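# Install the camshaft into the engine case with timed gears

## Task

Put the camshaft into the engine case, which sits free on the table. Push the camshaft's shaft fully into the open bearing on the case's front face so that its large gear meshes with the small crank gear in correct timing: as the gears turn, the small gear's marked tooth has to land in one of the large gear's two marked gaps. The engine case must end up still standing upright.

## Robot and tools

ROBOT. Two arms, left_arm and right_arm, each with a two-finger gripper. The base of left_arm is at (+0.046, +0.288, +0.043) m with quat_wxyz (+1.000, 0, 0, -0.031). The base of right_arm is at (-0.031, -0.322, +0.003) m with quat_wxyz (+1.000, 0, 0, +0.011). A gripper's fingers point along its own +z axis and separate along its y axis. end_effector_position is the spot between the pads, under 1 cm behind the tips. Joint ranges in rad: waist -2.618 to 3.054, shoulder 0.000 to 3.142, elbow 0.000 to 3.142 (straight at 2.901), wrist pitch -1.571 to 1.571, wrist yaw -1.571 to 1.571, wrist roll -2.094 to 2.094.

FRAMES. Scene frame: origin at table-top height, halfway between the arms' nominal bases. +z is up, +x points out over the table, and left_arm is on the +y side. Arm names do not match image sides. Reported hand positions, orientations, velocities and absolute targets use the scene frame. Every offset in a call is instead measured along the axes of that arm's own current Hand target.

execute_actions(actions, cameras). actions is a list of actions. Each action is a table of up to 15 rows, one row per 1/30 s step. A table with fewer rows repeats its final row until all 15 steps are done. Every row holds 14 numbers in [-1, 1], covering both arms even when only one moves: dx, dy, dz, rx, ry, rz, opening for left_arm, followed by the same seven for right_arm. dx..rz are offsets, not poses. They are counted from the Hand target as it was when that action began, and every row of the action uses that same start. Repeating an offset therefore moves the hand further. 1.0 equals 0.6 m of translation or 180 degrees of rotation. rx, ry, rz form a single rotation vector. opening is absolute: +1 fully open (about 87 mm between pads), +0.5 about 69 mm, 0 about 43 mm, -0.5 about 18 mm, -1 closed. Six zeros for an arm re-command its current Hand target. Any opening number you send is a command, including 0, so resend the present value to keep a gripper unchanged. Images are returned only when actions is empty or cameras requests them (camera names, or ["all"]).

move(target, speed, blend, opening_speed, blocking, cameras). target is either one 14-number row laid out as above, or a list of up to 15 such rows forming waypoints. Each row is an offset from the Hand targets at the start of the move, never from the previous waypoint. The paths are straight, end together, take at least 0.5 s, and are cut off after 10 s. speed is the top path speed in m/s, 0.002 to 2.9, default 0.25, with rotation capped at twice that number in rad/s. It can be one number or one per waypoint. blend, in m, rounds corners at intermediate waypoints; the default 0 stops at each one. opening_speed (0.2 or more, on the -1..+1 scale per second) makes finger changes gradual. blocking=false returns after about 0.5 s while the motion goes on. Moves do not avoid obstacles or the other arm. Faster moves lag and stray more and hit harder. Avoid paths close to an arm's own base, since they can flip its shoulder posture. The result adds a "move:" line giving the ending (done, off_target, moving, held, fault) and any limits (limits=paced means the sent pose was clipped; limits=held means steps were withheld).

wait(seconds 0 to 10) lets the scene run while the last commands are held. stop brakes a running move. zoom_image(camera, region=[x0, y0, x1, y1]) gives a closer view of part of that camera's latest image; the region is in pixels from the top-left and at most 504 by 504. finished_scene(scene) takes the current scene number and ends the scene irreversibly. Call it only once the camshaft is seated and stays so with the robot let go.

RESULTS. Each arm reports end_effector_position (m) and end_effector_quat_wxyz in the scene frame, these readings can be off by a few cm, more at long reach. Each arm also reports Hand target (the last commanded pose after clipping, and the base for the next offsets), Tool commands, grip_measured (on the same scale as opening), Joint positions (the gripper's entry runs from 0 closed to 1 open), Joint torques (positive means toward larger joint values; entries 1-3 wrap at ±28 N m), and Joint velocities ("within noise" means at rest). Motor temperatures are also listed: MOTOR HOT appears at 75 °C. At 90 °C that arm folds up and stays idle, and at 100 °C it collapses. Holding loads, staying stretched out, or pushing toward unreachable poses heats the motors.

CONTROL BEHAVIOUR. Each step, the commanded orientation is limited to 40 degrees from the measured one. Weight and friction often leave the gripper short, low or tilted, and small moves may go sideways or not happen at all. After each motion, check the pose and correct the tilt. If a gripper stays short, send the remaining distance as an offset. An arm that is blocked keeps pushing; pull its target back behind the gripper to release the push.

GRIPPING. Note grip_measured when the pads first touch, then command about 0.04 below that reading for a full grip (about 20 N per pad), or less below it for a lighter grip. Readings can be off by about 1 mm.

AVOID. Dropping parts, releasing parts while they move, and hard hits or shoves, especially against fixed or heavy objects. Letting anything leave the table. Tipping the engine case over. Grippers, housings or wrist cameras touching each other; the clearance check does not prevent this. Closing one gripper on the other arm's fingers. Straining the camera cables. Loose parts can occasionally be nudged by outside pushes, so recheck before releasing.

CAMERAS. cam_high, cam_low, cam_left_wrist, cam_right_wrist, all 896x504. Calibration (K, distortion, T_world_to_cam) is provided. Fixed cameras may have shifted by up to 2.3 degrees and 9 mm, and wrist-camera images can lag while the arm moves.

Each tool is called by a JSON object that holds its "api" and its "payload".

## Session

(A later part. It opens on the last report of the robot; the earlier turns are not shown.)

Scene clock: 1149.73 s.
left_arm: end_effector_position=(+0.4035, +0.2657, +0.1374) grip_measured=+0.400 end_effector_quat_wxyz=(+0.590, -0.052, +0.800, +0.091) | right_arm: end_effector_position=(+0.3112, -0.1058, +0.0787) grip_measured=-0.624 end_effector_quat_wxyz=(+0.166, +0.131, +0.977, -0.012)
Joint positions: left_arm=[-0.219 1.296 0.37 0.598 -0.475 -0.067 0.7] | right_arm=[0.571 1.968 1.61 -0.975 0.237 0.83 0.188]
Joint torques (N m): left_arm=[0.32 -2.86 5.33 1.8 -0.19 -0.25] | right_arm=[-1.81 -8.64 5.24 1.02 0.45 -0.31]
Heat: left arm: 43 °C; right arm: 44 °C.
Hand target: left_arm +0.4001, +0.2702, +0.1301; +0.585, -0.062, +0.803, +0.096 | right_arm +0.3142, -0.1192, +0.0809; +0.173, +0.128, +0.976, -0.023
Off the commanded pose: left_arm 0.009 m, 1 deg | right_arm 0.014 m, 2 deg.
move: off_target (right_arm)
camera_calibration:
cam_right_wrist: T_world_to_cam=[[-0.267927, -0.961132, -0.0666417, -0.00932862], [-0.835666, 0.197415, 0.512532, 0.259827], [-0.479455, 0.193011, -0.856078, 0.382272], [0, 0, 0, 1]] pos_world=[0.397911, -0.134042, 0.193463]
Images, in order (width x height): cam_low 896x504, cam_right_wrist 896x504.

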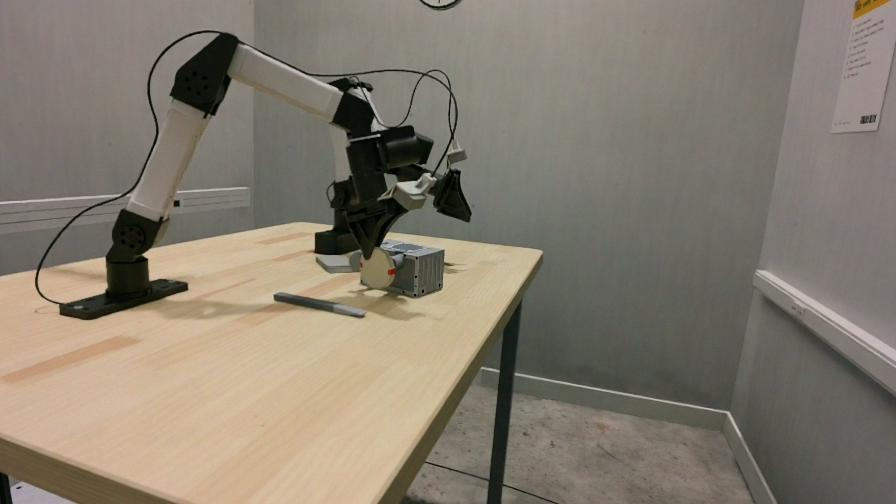

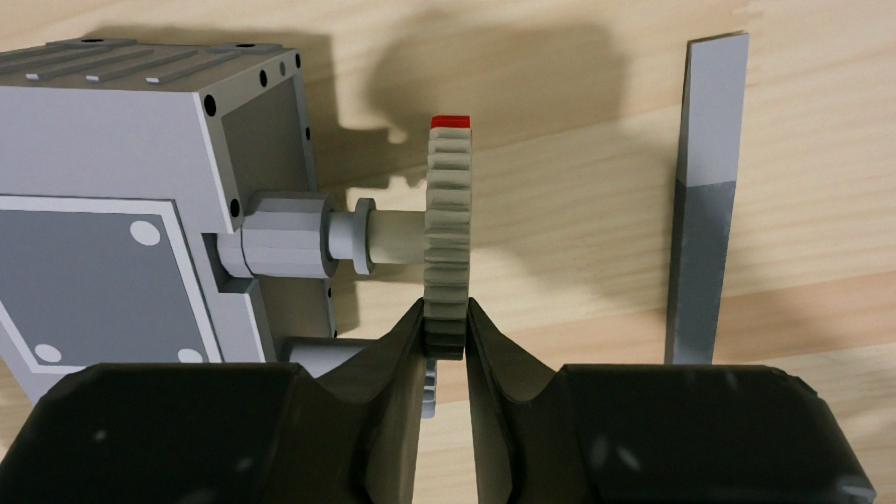

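{"api": "move", "payload": {"target": [0,0,0,0,0,0,0.4,-0.002,-0.008,-0.003,0.021,0,-0.0072,-0.72], "speed": 0.03, "cameras": ["cam_right_wrist","cam_low"]}}

{"api": "zoom_image", "payload": {"camera": "cam_low", "region": [340, 225, 420, 289]}}

Scene clock: 1160.90 s.
left_arm: end_effector_position=(+0.4035, +0.2657, +0.1374) grip_measured=+0.400 end_effector_quat_wxyz=(+0.590, -0.052, +0.800, +0.091) | right_arm: end_effector_position=(+0.3117, -0.1056, +0.0799) grip_measured=-0.624 end_effector_quat_wxyz=(+0.163, +0.131, +0.978, -0.015)
Joint positions: left_arm=[-0.219 1.296 0.37 0.598 -0.475 -0.067 0.7] | right_arm=[0.571 1.978 1.63 -0.994 0.237 0.83 0.188]
Joint torques (N m): left_arm=[0.5 -2.82 5.27 1.82 -0.15 -0.24] | right_arm=[-0.88 -6.82 8.98 0.37 0.93 -0.3]
Heat: left arm: 43 °C; right arm: 44 °C.
Hand target: left_arm +0.4001, +0.2702, +0.1301; +0.585, -0.062, +0.803, +0.096 | right_arm +0.3134, -0.1239, +0.0830; +0.168, +0.122, +0.976, -0.057
Off the commanded pose: left_arm 0.009 m, 1 deg | right_arm 0.019 m, 5 deg.
move: off_target (right_arm)
camera_calibration:
cam_right_wrist: T_world_to_cam=[[-0.26853, -0.961418, -0.0597279, -0.0092945], [-0.831982, 0.200234, 0.517409, 0.2583], [-0.485487, 0.188632, -0.853651, 0.384788], [0, 0, 0, 1]] pos_world=[0.399214, -0.13324, 0.194273]
Images, in order (width x height): cam_low 896x504, cam_right_wrist 896x504.

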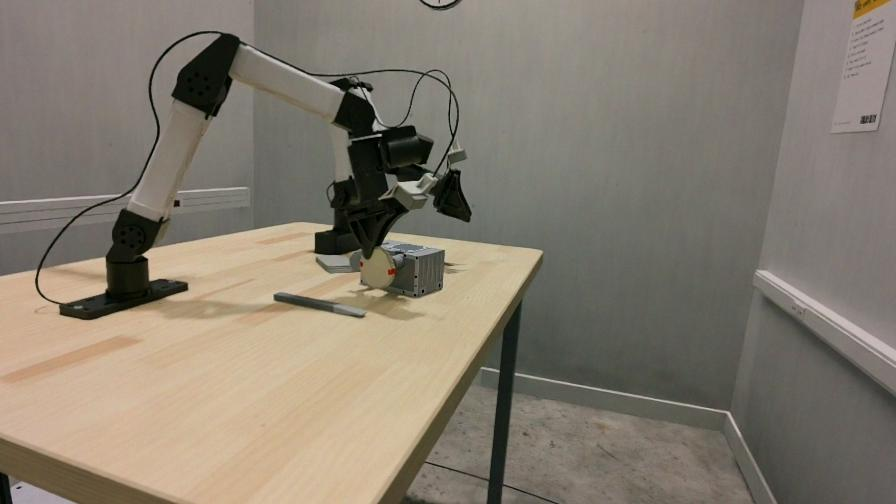

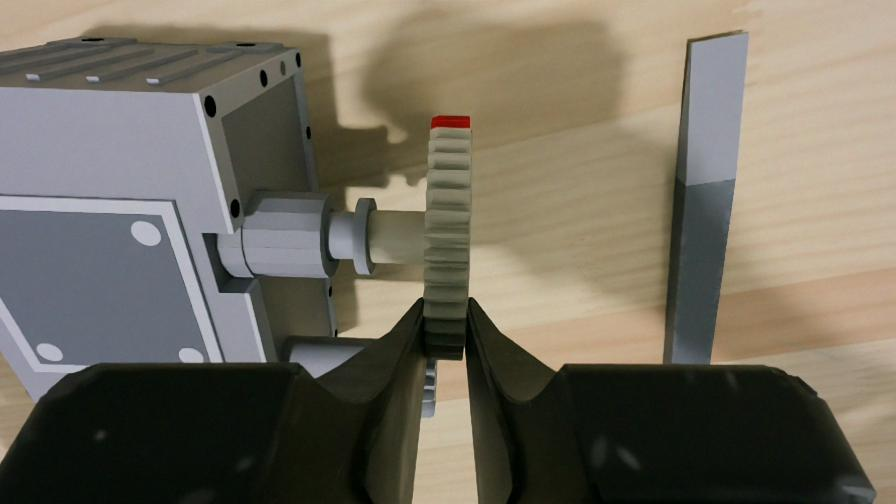

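Scaled by 6.300 from the camera's 896x504 image, which has a finer 1280x720 frame.

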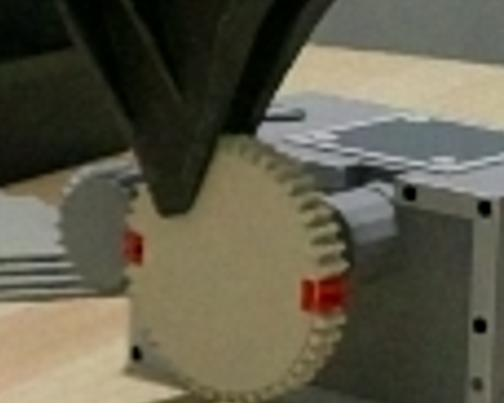

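{"api": "move", "payload": {"target": [0,0,0,0,0,0,0.4,-0.006,-0.010,-0.003,0.02,0,-0.0072,-0.72], "speed": 0.03, "cameras": ["cam_right_wrist","cam_low"]}}

{"api": "zoom_image", "payload": {"camera": "cam_low", "region": [340, 225, 420, 289]}}

Scene clock: 1168.97 s.
left_arm: end_effector_position=(+0.4035, +0.2657, +0.1374) grip_measured=+0.400 end_effector_quat_wxyz=(+0.590, -0.052, +0.800, +0.091) | right_arm: end_effector_position=(+0.3128, -0.1046, +0.0818) grip_measured=-0.624 end_effector_quat_wxyz=(+0.155, +0.126, +0.979, -0.032)
Joint positions: left_arm=[-0.219 1.296 0.37 0.598 -0.475 -0.067 0.7] | right_arm=[0.579 2.018 1.697 -1.056 0.254 0.83 0.188]
Joint torques (N m): left_arm=[0.51 -2.71 5.35 1.76 -0.12 -0.29] | right_arm=[-1.11 -7.13 8.98 0.13 1.21 -0.33]
Heat: left arm: 43 °C; right arm: 45 °C.
Hand target: left_arm +0.4001, +0.2702, +0.1301; +0.585, -0.062, +0.803, +0.096 | right_arm +0.3146, -0.1302, +0.0864; +0.164, +0.117, +0.975, -0.089
Off the commanded pose: left_arm 0.009 m, 1 deg | right_arm 0.026 m, 7 deg.
move: off_target (right_arm)
camera_calibration:
cam_right_wrist: T_world_to_cam=[[-0.265024, -0.963987, -0.0221571, -0.0123843], [-0.822666, 0.214066, 0.526684, 0.255767], [-0.502974, 0.157812, -0.849772, 0.388683], [0, 0, 0, 1]] pos_world=[0.402626, -0.128028, 0.195309]
Images, in order (width x height): cam_low 896x504, cam_right_wrist 896x504.

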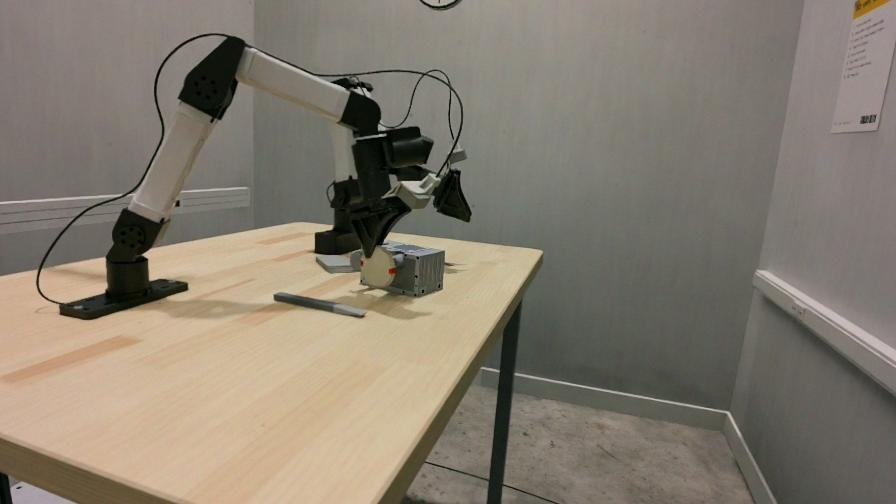

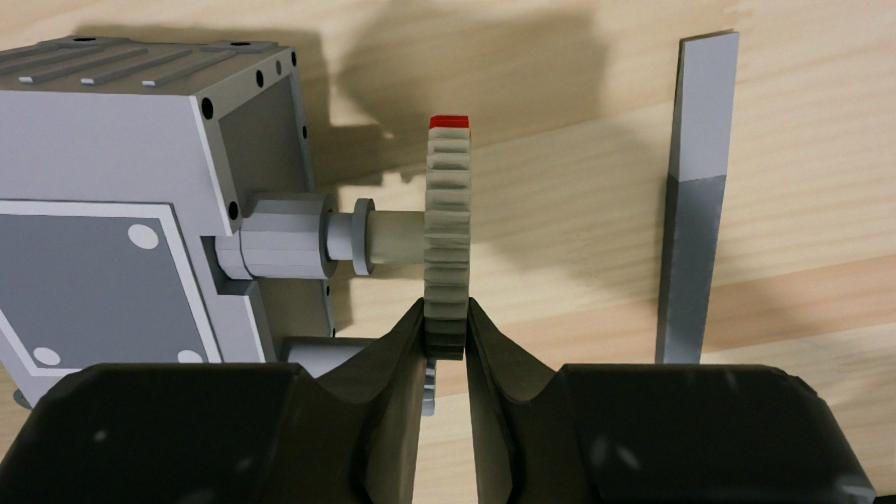

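Scaled by 6.300 from the camera's 896x504 image, which has a finer 1280x720 frame.

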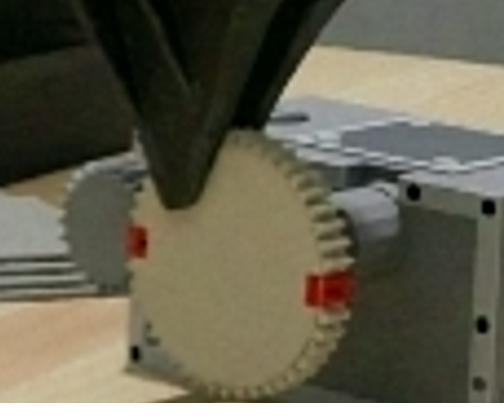

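{"api": "move", "payload": {"target": [0,0,0,0,0,0,0.4,0,-0.025,0,-0.01,0,0.0036,-0.72], "speed": 0.03, "cameras": ["cam_right_wrist","cam_low"]}}

{"api": "zoom_image", "payload": {"camera": "cam_low", "region": [340, 225, 420, 289]}}

Scene clock: 1178.27 s.
left_arm: end_effector_position=(+0.4035, +0.2657, +0.1374) grip_measured=+0.400 end_effector_quat_wxyz=(+0.590, -0.052, +0.800, +0.091) | right_arm: end_effector_position=(+0.3118, -0.1075, +0.0801) grip_measured=-0.624 end_effector_quat_wxyz=(+0.157, +0.124, +0.980, -0.022)
Joint positions: left_arm=[-0.219 1.296 0.37 0.598 -0.475 -0.067 0.7] | right_arm=[0.569 1.991 1.65 -1.016 0.239 0.815 0.188]
Joint torques (N m): left_arm=[0.58 -2.96 5.18 1.72 -0.16 -0.24] | right_arm=[-2.92 -9.91 5.33 0.28 1.08 -0.48]
Heat: left arm: 43 °C; right arm: 46 °C.
Hand target: left_arm +0.4001, +0.2702, +0.1301; +0.585, -0.062, +0.803, +0.096 | right_arm +0.3106, -0.1446, +0.0883; +0.166, +0.119, +0.976, -0.073
Off the commanded pose: left_arm 0.009 m, 1 deg | right_arm 0.038 m, 6 deg.
move: off_target (right_arm)
camera_calibration:
cam_right_wrist: T_world_to_cam=[[-0.257489, -0.965357, -0.0422614, -0.016412], [-0.827852, 0.197833, 0.524903, 0.256522], [-0.498357, 0.170143, -0.850113, 0.38705], [0, 0, 0, 1]] pos_world=[0.401026, -0.132446, 0.193693]
Images, in order (width x height): cam_low 896x504, cam_right_wrist 896x504.

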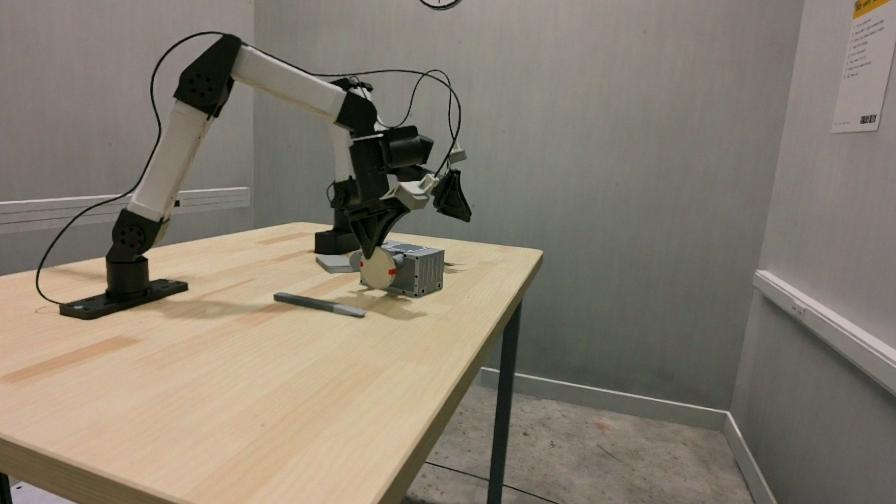

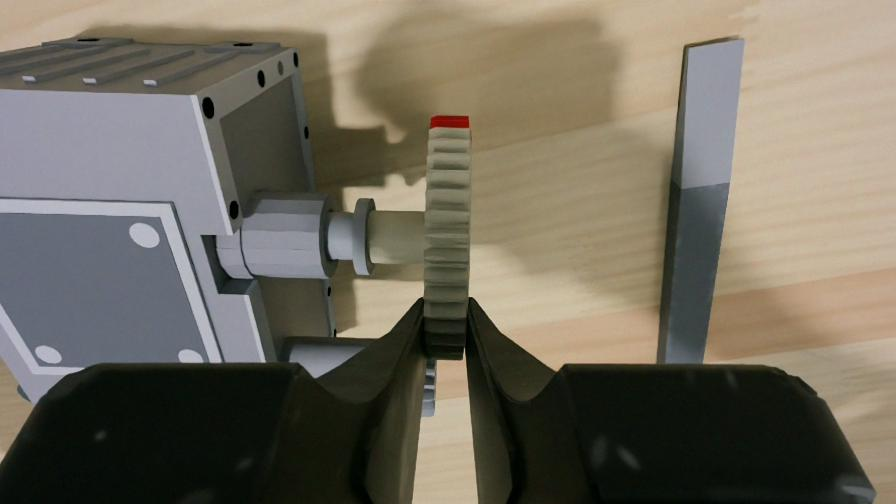

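Scaled by 6.300 from the camera's 896x504 image, which has a finer 1280x720 frame.

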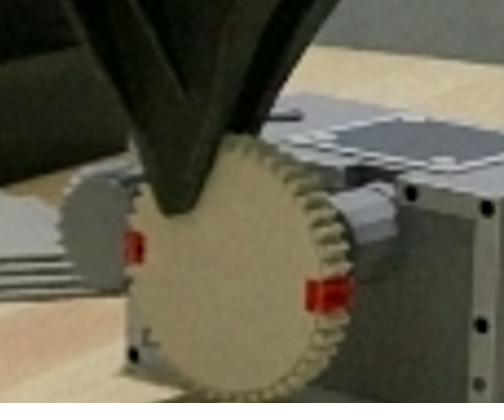

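{"api": "move", "payload": {"target": [0,0,0,0,0,0,0.4,0.015,0.0,0,0,-0.08,0,-0.72], "speed": 0.05, "cameras": ["cam_right_wrist","cam_low"]}}

{"api": "zoom_image", "payload": {"camera": "cam_low", "region": [340, 225, 420, 289]}}

Scene clock: 1194.07 s.
left_arm: end_effector_position=(+0.4035, +0.2657, +0.1374) grip_measured=+0.400 end_effector_quat_wxyz=(+0.590, -0.052, +0.800, +0.091) | right_arm: end_effector_position=(+0.3108, -0.1098, +0.0782) grip_measured=-0.624 end_effector_quat_wxyz=(+0.279, +0.121, +0.952, -0.025)
Joint positions: left_arm=[-0.219 1.296 0.37 0.598 -0.475 -0.067 0.7] | right_arm=[0.647 1.828 1.37 -0.729 0.428 0.836 0.188]
Joint torques (N m): left_arm=[0.35 -2.91 5.27 1.8 -0.14 -0.28] | right_arm=[-0.84 -9.03 5.33 0.42 1.31 -0.4]
Heat: left arm: 43 °C; right arm: 44 °C.
Hand target: left_arm +0.4001, +0.2702, +0.1301; +0.585, -0.062, +0.803, +0.096 | right_arm +0.3024, -0.1427, +0.0852; +0.287, +0.109, +0.948, -0.087
Off the commanded pose: left_arm 0.009 m, 1 deg | right_arm 0.035 m, 7 deg.
move: off_target (right_arm)
camera_calibration:
cam_right_wrist: T_world_to_cam=[[-0.241775, -0.968017, -0.0669846, -0.0221835], [-0.930205, 0.211577, 0.299923, 0.308045], [-0.276158, 0.134823, -0.951609, 0.320309], [0, 0, 0, 1]] pos_world=[0.369637, -0.129834, 0.210933]
Images, in order (width x height): cam_low 896x504, cam_right_wrist 896x504.

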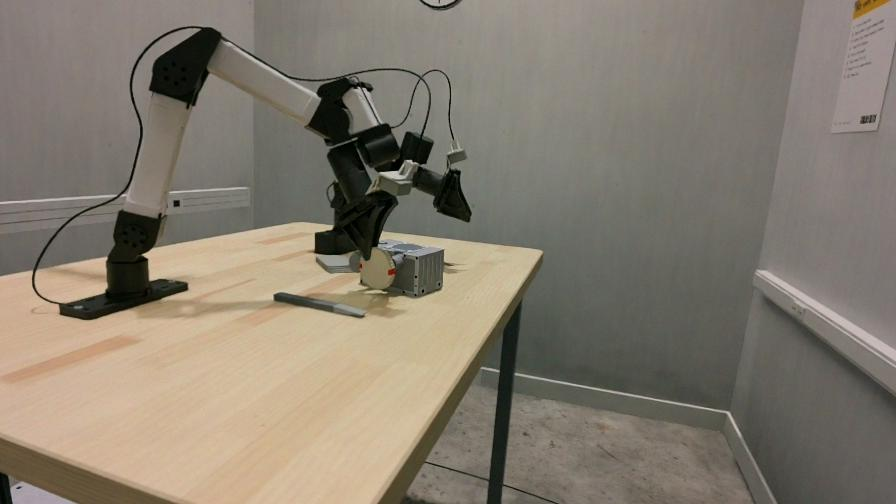

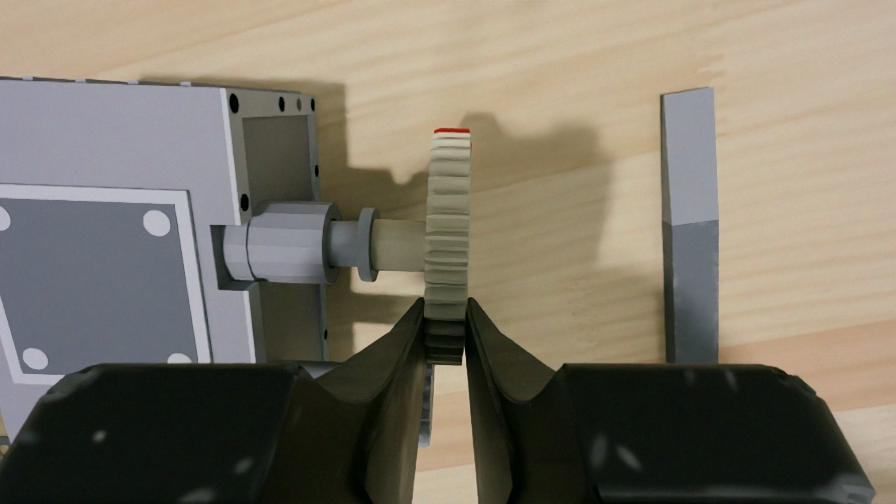

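Scaled by 6.300 from the camera's 896x504 image, which has a finer 1280x720 frame.

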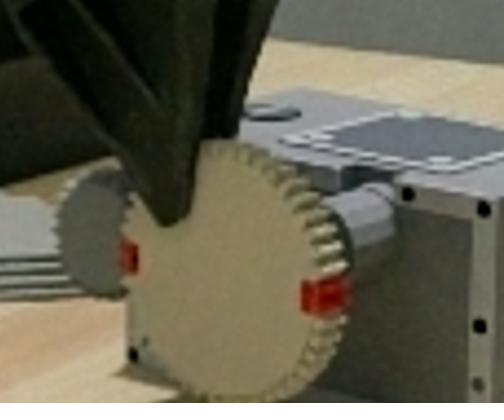

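{"api": "move", "payload": {"target": [[0,0,0,0,0,0,0.4,-0.004,-0.03,0,-0.015,0,0.006,-0.72],[0,0,0,0,0,0,0.4,-0.01,-0.04,0,-0.015,0.03,0.006,-0.72]], "speed": 0.05, "cameras": ["cam_right_wrist","cam_low","cam_high"]}}

{"api": "zoom_image", "payload": {"camera": "cam_low", "region": [340, 225, 420, 289]}}

{"api": "zoom_image", "payload": {"camera": "cam_high", "region": [405, 225, 475, 285]}}

Scene clock: 1204.07 s.
left_arm: end_effector_position=(+0.4035, +0.2657, +0.1374) grip_measured=+0.400 end_effector_quat_wxyz=(+0.590, -0.052, +0.800, +0.091) | right_arm: end_effector_position=(+0.3025, -0.1413, +0.0802) grip_measured=-0.622 end_effector_quat_wxyz=(+0.249, +0.116, +0.961, -0.014)
Joint positions: left_arm=[-0.219 1.296 0.37 0.598 -0.475 -0.067 0.7] | right_arm=[0.559 1.749 1.294 -0.734 0.338 0.755 0.189]
Joint torques (N m): left_arm=[0.55 -2.86 5.29 1.77 -0.15 -0.25] | right_arm=[-2.35 -6.86 10.22 0.26 0.82 -0.33]
Heat: left arm: 43 °C; right arm: 44 °C.
Hand target: left_arm +0.4001, +0.2702, +0.1301; +0.585, -0.062, +0.803, +0.096 | right_arm +0.3011, -0.1667, +0.0911; +0.245, +0.115, +0.961, -0.057
Off the commanded pose: left_arm 0.009 m, 1 deg | right_arm 0.028 m, 5 deg.
move: off_target (right_arm)
camera_calibration:
cam_right_wrist: T_world_to_cam=[[-0.230351, -0.969936, -0.0785002, -0.0573952], [-0.914255, 0.188086, 0.358833, 0.293514], [-0.33328, 0.154427, -0.930095, 0.342456], [0, 0, 0, 1]] pos_world=[0.36926, -0.16376, 0.208689]
Images, in order (width x height): cam_high 896x504, cam_low 896x504, cam_right_wrist 896x504.

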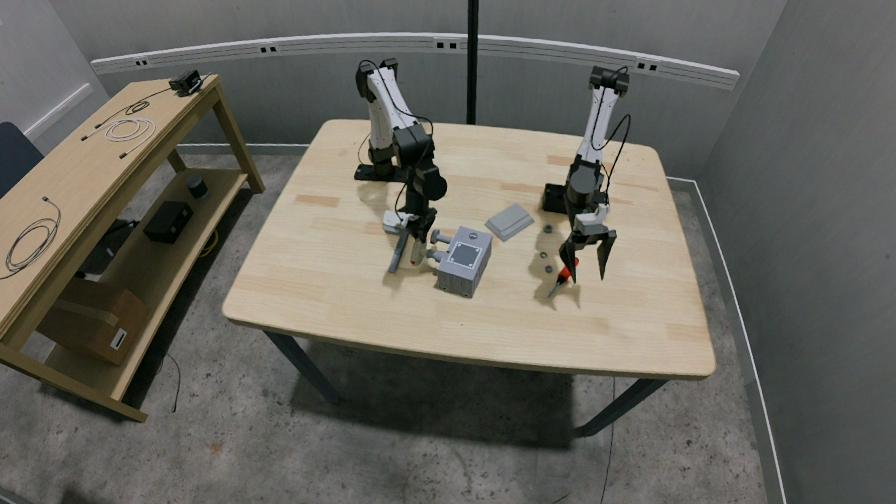

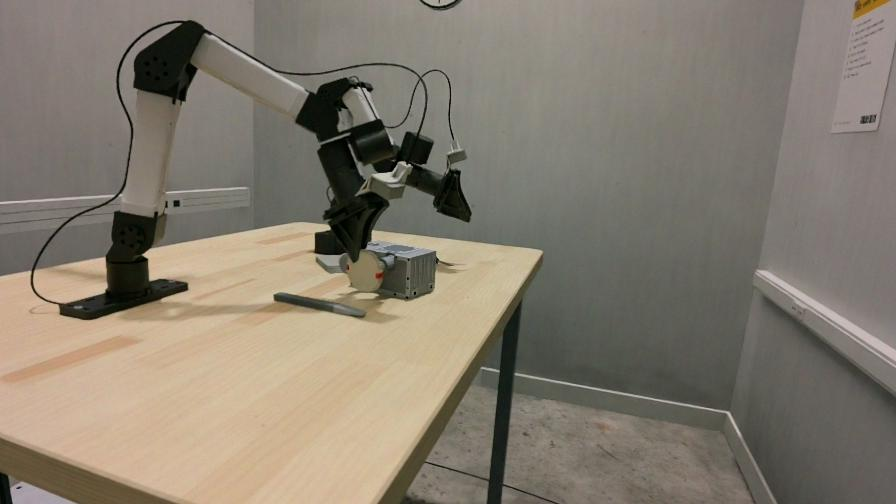

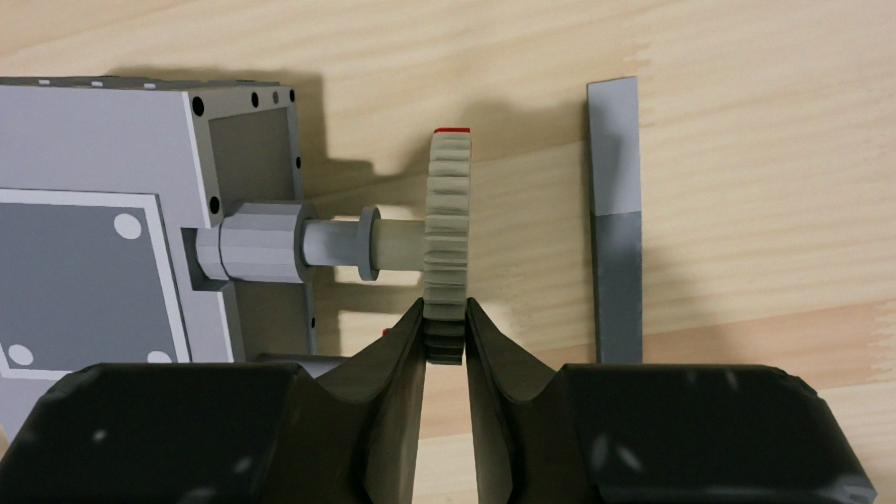

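Scaled by 6.300 from the camera's 896x504 image, which has a finer 1280x720 frame.

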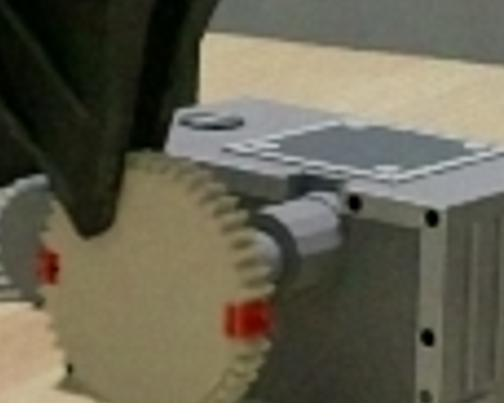

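Scaled by 7.200 from the camera's 896x504 image, which has a finer 1280x720 frame.

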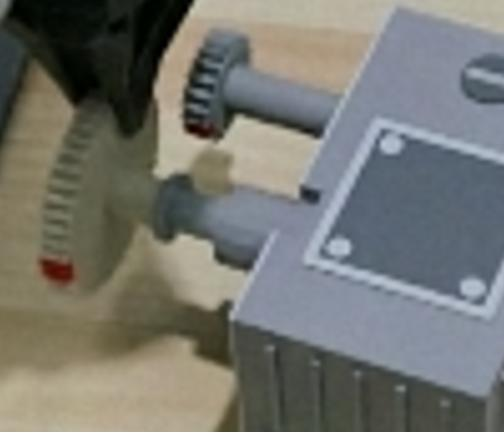

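{"api": "move", "payload": {"target": [[0,0,0,0,0,0,0.4,0.01,0.04,0.012,0,0,0,-0.72],[0,0,0,0,0,0,0.4,0.01,0.04,0.012,0,0,0,0.0]], "speed": 0.06, "opening_speed": 0.4, "cameras": ["cam_right_wrist","cam_low"]}}

{"api": "zoom_image", "payload": {"camera": "cam_low", "region": [340, 225, 420, 289]}}

Scene clock: 1222.67 s.
left_arm: end_effector_position=(+0.4035, +0.2657, +0.1374) grip_measured=+0.400 end_effector_quat_wxyz=(+0.590, -0.052, +0.800, +0.091) | right_arm: end_effector_position=(+0.3018, -0.1429, +0.0762) grip_measured=+0.000 end_effector_quat_wxyz=(+0.239, +0.114, +0.963, -0.053)
Joint positions: left_arm=[-0.219 1.296 0.37 0.598 -0.475 -0.067 0.7] | right_arm=[0.58 1.807 1.359 -0.813 0.392 0.775 0.5]
Joint torques (N m): left_arm=[0.5 -2.78 5.27 1.77 -0.12 -0.27] | right_arm=[-0.1 -5.97 8.68 1.01 0.47 0.02]
Heat: left arm: 43 °C; right arm: 47 °C.
Hand target: left_arm +0.4001, +0.2702, +0.1301; +0.585, -0.062, +0.803, +0.096 | right_arm +0.3052, -0.1435, +0.0806; +0.245, +0.115, +0.961, -0.057
Off the commanded pose: left_arm 0.009 m, 1 deg | right_arm 0.006 m, 1 deg.
move: done
camera_calibration:
cam_right_wrist: T_world_to_cam=[[-0.246436, -0.969159, -0.000777329, -0.0603034], [-0.90017, 0.228596, 0.370725, 0.295255], [-0.359114, 0.0920598, -0.928742, 0.337618], [0, 0, 0, 1]] pos_world=[0.372162, -0.157019, 0.204055]
Images, in order (width x height): cam_low 896x504, cam_right_wrist 896x504.

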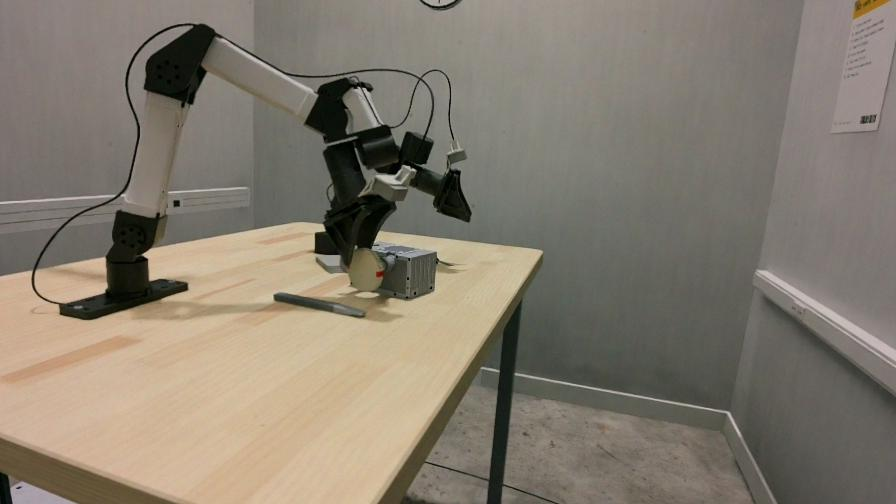

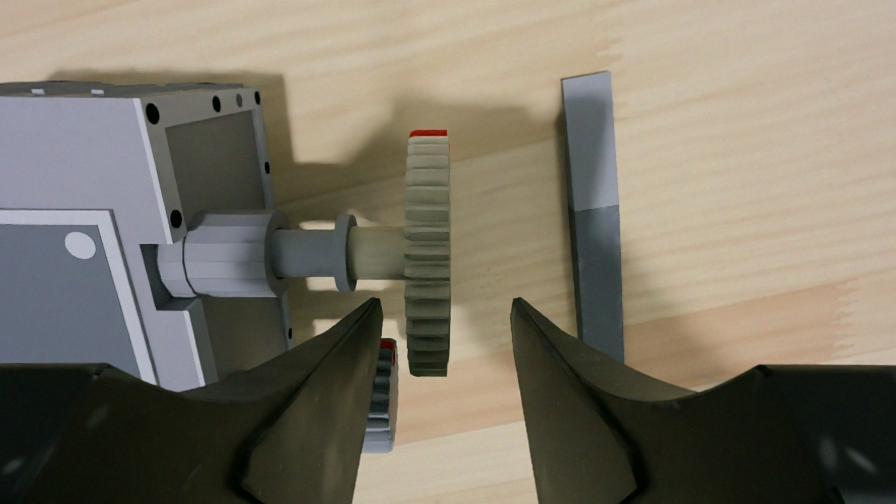

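Scaled by 6.300 from the camera's 896x504 image, which has a finer 1280x720 frame.

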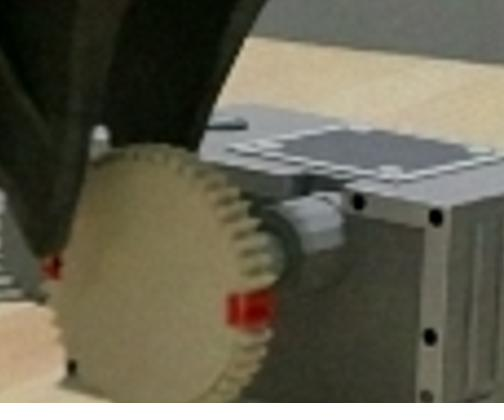

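{"api": "move", "payload": {"target": [[0,0,0,0,0,0,0.4,0,0,-0.15,0,0,0,0.2],[0,0,0,0,0,0,0.4,0,-0.15,-0.17,-0.1,-0.06,-0.05,0.2],[0,0,0,0,0,0,0.4,-0.0473,-0.1903,-0.0945,-0.4544,-0.278,-0.2514,-1]], "blend": 0.03, "speed": 0.2, "cameras": ["cam_right_wrist"]}}

Scene clock: 1250.07 s.
left_arm: end_effector_position=(+0.4035, +0.2657, +0.1374) grip_measured=+0.400 end_effector_quat_wxyz=(+0.590, -0.052, +0.800, +0.091) | right_arm: end_effector_position=(+0.2702, -0.2464, +0.1413) grip_measured=-0.978 end_effector_quat_wxyz=(+0.571, -0.399, +0.595, +0.401)
Joint positions: left_arm=[-0.219 1.296 0.37 0.598 -0.475 -0.067 0.7] | right_arm=[-0.371 1.481 0.693 -0.164 -1.539 -0.93 0.011]
Joint torques (N m): left_arm=[0.47 -2.96 5.41 1.77 -0.14 -0.24] | right_arm=[-0.73 -3.26 9.24 1.08 -0.55 -0.11]
Heat: left arm: 43 °C; right arm: 46 °C.
Hand target: left_arm +0.4001, +0.2702, +0.1301; +0.585, -0.062, +0.803, +0.096 | right_arm +0.2750, -0.2500, +0.1500; +0.562, -0.431, +0.560, +0.431
Off the commanded pose: left_arm 0.009 m, 1 deg | right_arm 0.010 m, 7 deg.
joint sent to its limit (right arm) — joint 5 (wrist yaw), lower limit. The joint targets are off in orientation, not in position.
move: off_target (right_arm); target 3's new opening was sent with right_arm's hand 0.011 m and 7 deg from that target
camera_calibration:
cam_right_wrist: T_world_to_cam=[[0.945633, -0.322027, -0.0455755, -0.324748], [-0.278851, -0.730644, -0.623219, 0.00257598], [0.167394, 0.602045, -0.780718, 0.358736], [0, 0, 0, 1]] pos_world=[0.24776, -0.318671, 0.266877]
Images, in order (width x height): cam_right_wrist 896x504.

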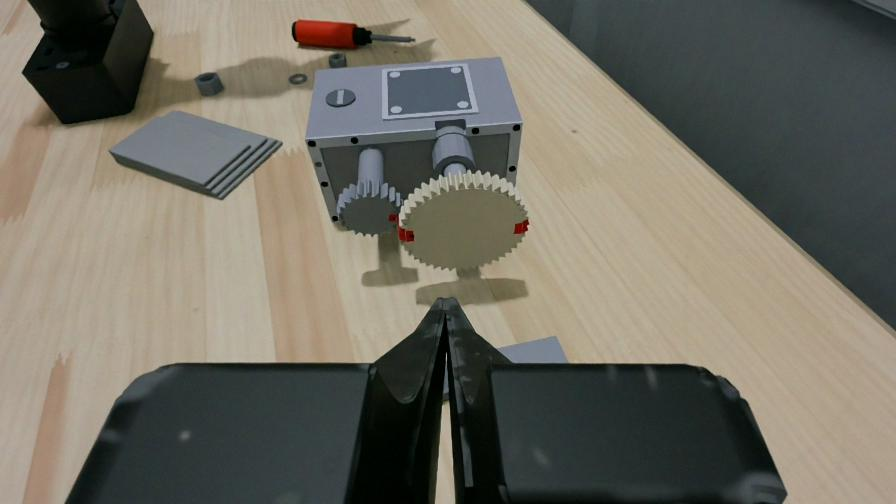

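{"api": "zoom_image", "payload": {"camera": "cam_right_wrist", "region": [325, 140, 545, 280]}}

{"api": "zoom_image", "payload": {"camera": "cam_right_wrist", "region": [370, 190, 430, 250]}}

Scaled by 2.291 from the camera's 896x504 image, which has a finer 1280x720 frame.

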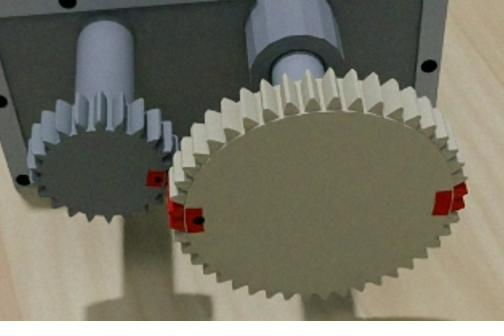

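Scaled by 8.400 from the camera's 896x504 image, which has a finer 1280x720 frame.

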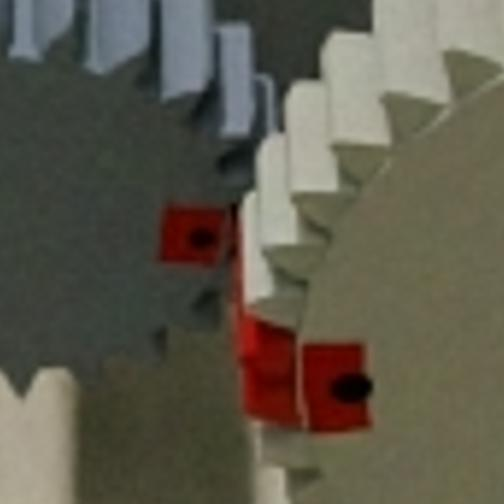

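{"api": "move", "payload": {"target": [[0,0,0,0,0,0,0.4,-0.083,0.0468,0.091,0.2,0.12,0.11,-1],[0,0,0,0,0,0,0.4,-0.0153,0.0702,0.199,0.4544,0.278,0.2514,0.1]], "speed": 0.2, "blend": [0.03,0], "cameras": ["cam_right_wrist"]}}

Scene clock: 1333.87 s.
left_arm: end_effector_position=(+0.4035, +0.2657, +0.1374) grip_measured=+0.400 end_effector_quat_wxyz=(+0.590, -0.052, +0.800, +0.091) | right_arm: end_effector_position=(+0.2611, -0.1265, +0.1507) grip_measured=+0.100 end_effector_quat_wxyz=(+0.234, +0.111, +0.964, -0.059)
Joint positions: left_arm=[-0.219 1.296 0.37 0.598 -0.475 -0.067 0.7] | right_arm=[0.692 1.732 1.571 -1.163 0.425 0.889 0.55]
Joint torques (N m): left_arm=[0.46 -2.85 5.35 1.8 -0.11 -0.23] | right_arm=[0.27 -5.44 9.95 0.86 0.5 0.12]
Motor temperatures (°C): left_arm=[22 26 32 43 23 22 22] | right_arm=[23 32 48 30 24 24 23]
Heat: left arm: 43 °C; right arm: 48 °C.
Hand target: left_arm +0.4001, +0.2702, +0.1301; +0.585, -0.062, +0.803, +0.096 | right_arm +0.2651, -0.1238, +0.1593; +0.245, +0.116, +0.961, -0.057
Off the commanded pose: left_arm 0.009 m, 1 deg | right_arm 0.010 m, 1 deg.
move: done
camera_calibration:
cam_right_wrist: T_world_to_cam=[[-0.243536, -0.969777, 0.01491, -0.0576494], [-0.896213, 0.230886, 0.378807, 0.225328], [-0.370801, 0.0788906, -0.925356, 0.391493], [0, 0, 0, 1]] pos_world=[0.333068, -0.138817, 0.277774]
Images, in order (width x height): cam_right_wrist 896x504.

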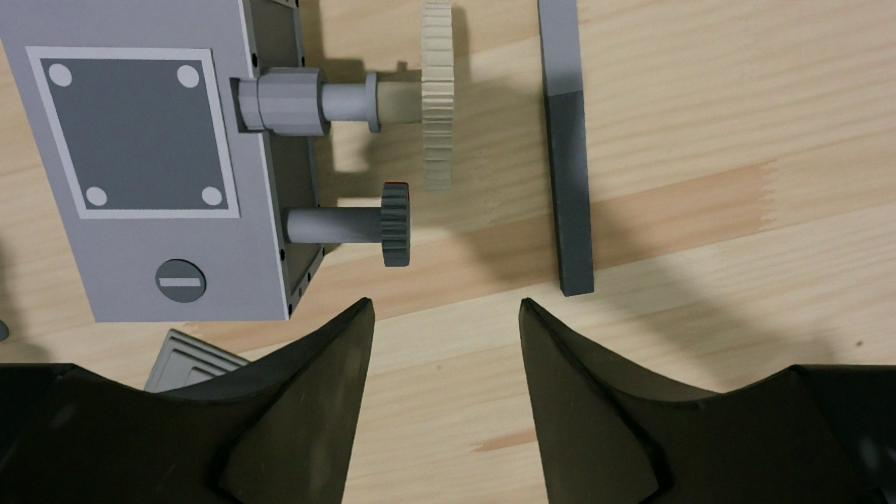

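{"api": "move", "payload": {"target": [[0,0,0,0,0,0,0.4,0,0.003,0.147,0,0,0,0.1],[0,0,0,0,0,0,0.4,0,0.003,0.147,0,0,0,-0.72]], "speed": 0.08, "opening_speed": 0.6, "cameras": ["cam_right_wrist","cam_low"]}}

{"api": "zoom_image", "payload": {"camera": "cam_low", "region": [340, 225, 420, 289]}}

Scene clock: 1346.03 s.
left_arm: end_effector_position=(+0.4035, +0.2657, +0.1374) grip_measured=+0.400 end_effector_quat_wxyz=(+0.590, -0.052, +0.800, +0.091) | right_arm: end_effector_position=(+0.3026, -0.1368, +0.0825) grip_measured=-0.622 end_effector_quat_wxyz=(+0.242, +0.116, +0.962, -0.062)
Joint positions: left_arm=[-0.219 1.296 0.37 0.598 -0.475 -0.067 0.7] | right_arm=[0.601 1.828 1.41 -0.859 0.416 0.799 0.189]
Joint torques (N m): left_arm=[0.57 -2.85 5.27 1.81 -0.13 -0.23] | right_arm=[-0.65 -6.39 6.56 1.32 0.27 -0.08]
Heat: left arm: 43 °C; right arm: 47 °C.
Hand target: left_arm +0.4001, +0.2702, +0.1301; +0.585, -0.062, +0.803, +0.096 | right_arm +0.3059, -0.1366, +0.0821; +0.245, +0.115, +0.961, -0.057
Off the commanded pose: left_arm 0.009 m, 1 deg | right_arm 0.003 m, 1 deg.
move: done
camera_calibration:
cam_right_wrist: T_world_to_cam=[[-0.253075, -0.967327, 0.0151768, -0.0532939], [-0.899936, 0.241144, 0.36327, 0.294516], [-0.355061, 0.0782767, -0.93156, 0.340223], [0, 0, 0, 1]] pos_world=[0.372358, -0.149205, 0.210758]
Images, in order (width x height): cam_low 896x504, cam_right_wrist 896x504.

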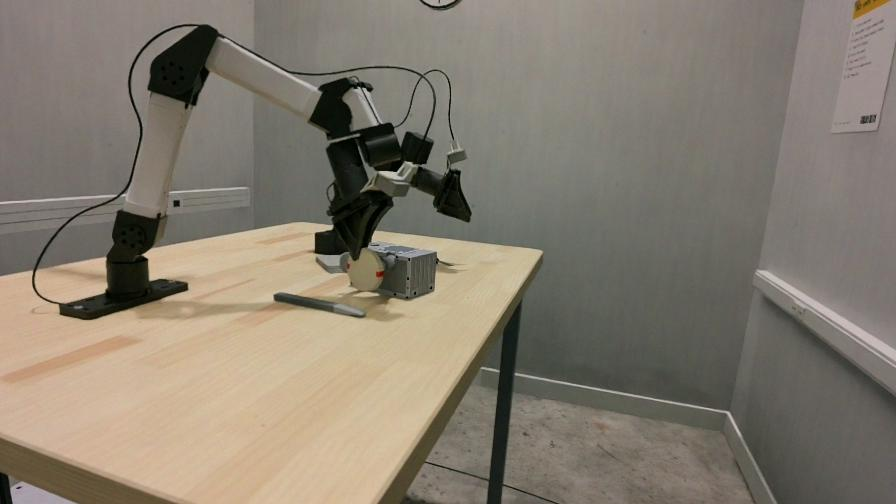

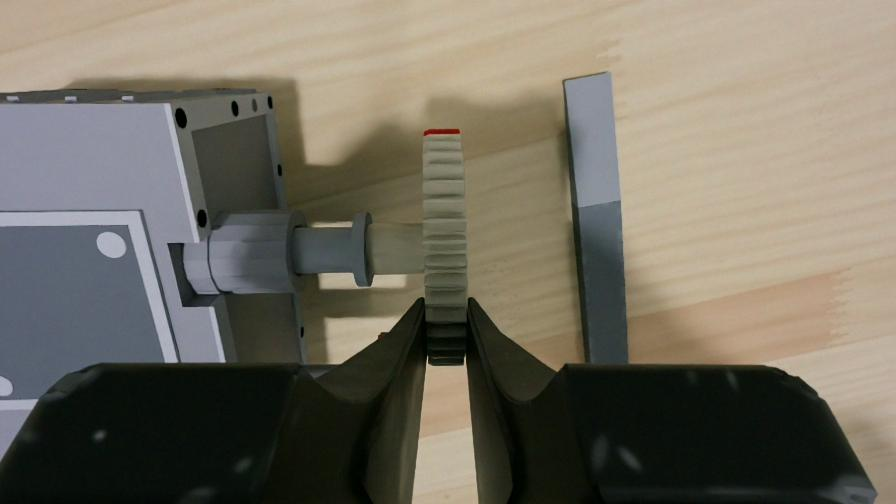

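Scaled by 6.300 from the camera's 896x504 image, which has a finer 1280x720 frame.

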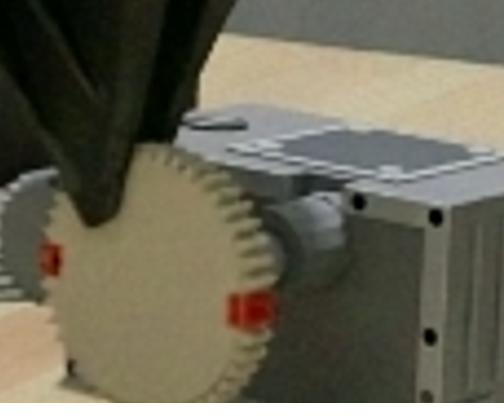

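{"api": "move", "payload": {"target": [0,0,0,0,0,0,0.4,0.0075,0,0,0,-0.047,0,-0.72], "speed": 0.05, "cameras": ["cam_right_wrist","cam_low"]}}

{"api": "zoom_image", "payload": {"camera": "cam_low", "region": [340, 225, 420, 289]}}

Scene clock: 1360.27 s.
left_arm: end_effector_position=(+0.4035, +0.2657, +0.1374) grip_measured=+0.400 end_effector_quat_wxyz=(+0.590, -0.052, +0.800, +0.091) | right_arm: end_effector_position=(+0.3008, -0.1376, +0.0798) grip_measured=-0.622 end_effector_quat_wxyz=(+0.306, +0.113, +0.943, -0.069)
Joint positions: left_arm=[-0.219 1.296 0.37 0.598 -0.475 -0.067 0.7] | right_arm=[0.653 1.757 1.27 -0.712 0.531 0.811 0.189]
Joint torques (N m): left_arm=[0.58 -2.95 5.38 1.78 -0.15 -0.24] | right_arm=[0.29 -6.5 5.48 1.57 0.46 -0.05]
Heat: left arm: 43 °C; right arm: 46 °C.
Hand target: left_arm +0.4001, +0.2702, +0.1301; +0.585, -0.062, +0.803, +0.096 | right_arm +0.3021, -0.1359, +0.0800; +0.316, +0.111, +0.940, -0.065
Off the commanded pose: left_arm 0.009 m, 1 deg | right_arm 0.002 m, 1 deg.
move: done
camera_calibration:
cam_right_wrist: T_world_to_cam=[[-0.250432, -0.968036, 0.0137716, -0.0551788], [-0.940277, 0.246589, 0.234676, 0.317168], [-0.230571, 0.0458213, -0.971976, 0.298455], [0, 0, 0, 1]] pos_world=[0.353222, -0.145301, 0.216419]
Images, in order (width x height): cam_low 896x504, cam_right_wrist 896x504.

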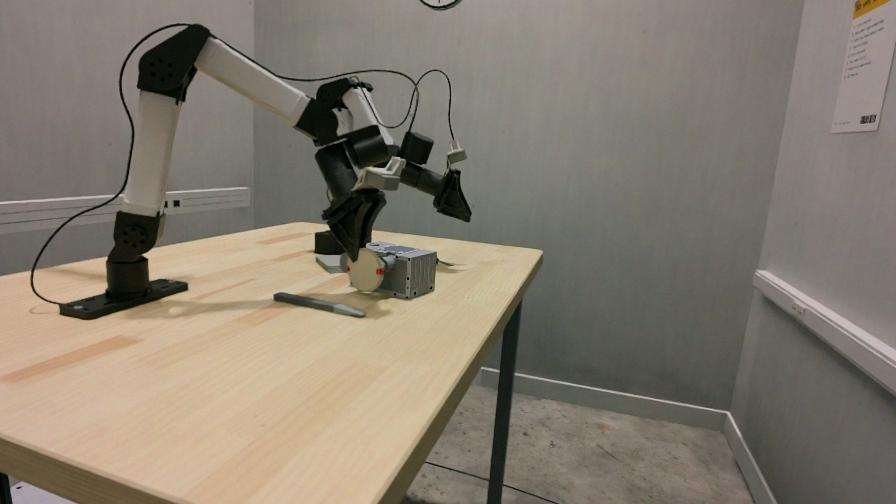

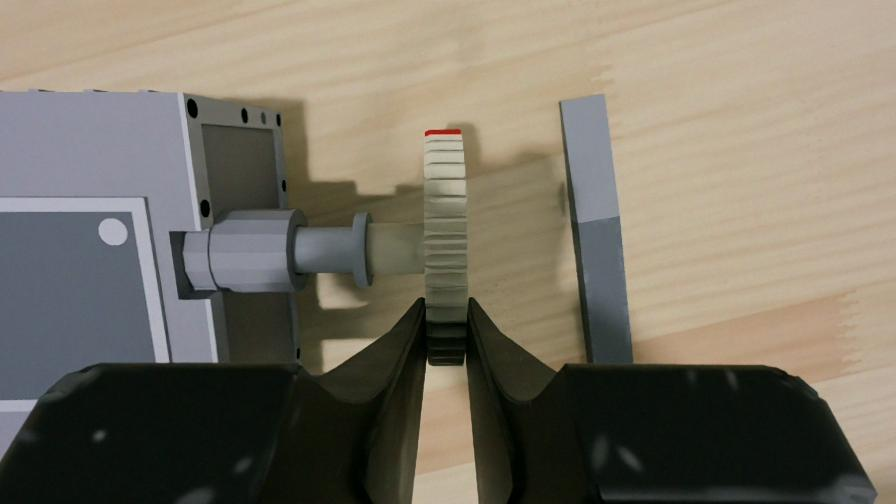

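Scaled by 6.300 from the camera's 896x504 image, which has a finer 1280x720 frame.

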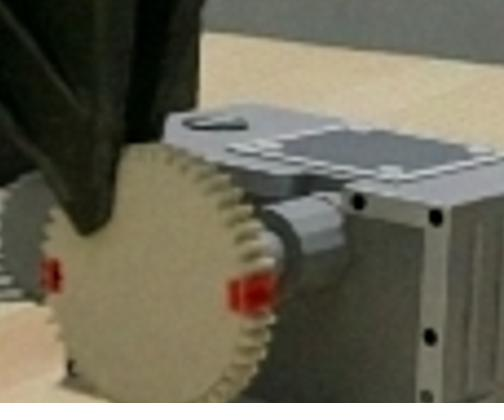

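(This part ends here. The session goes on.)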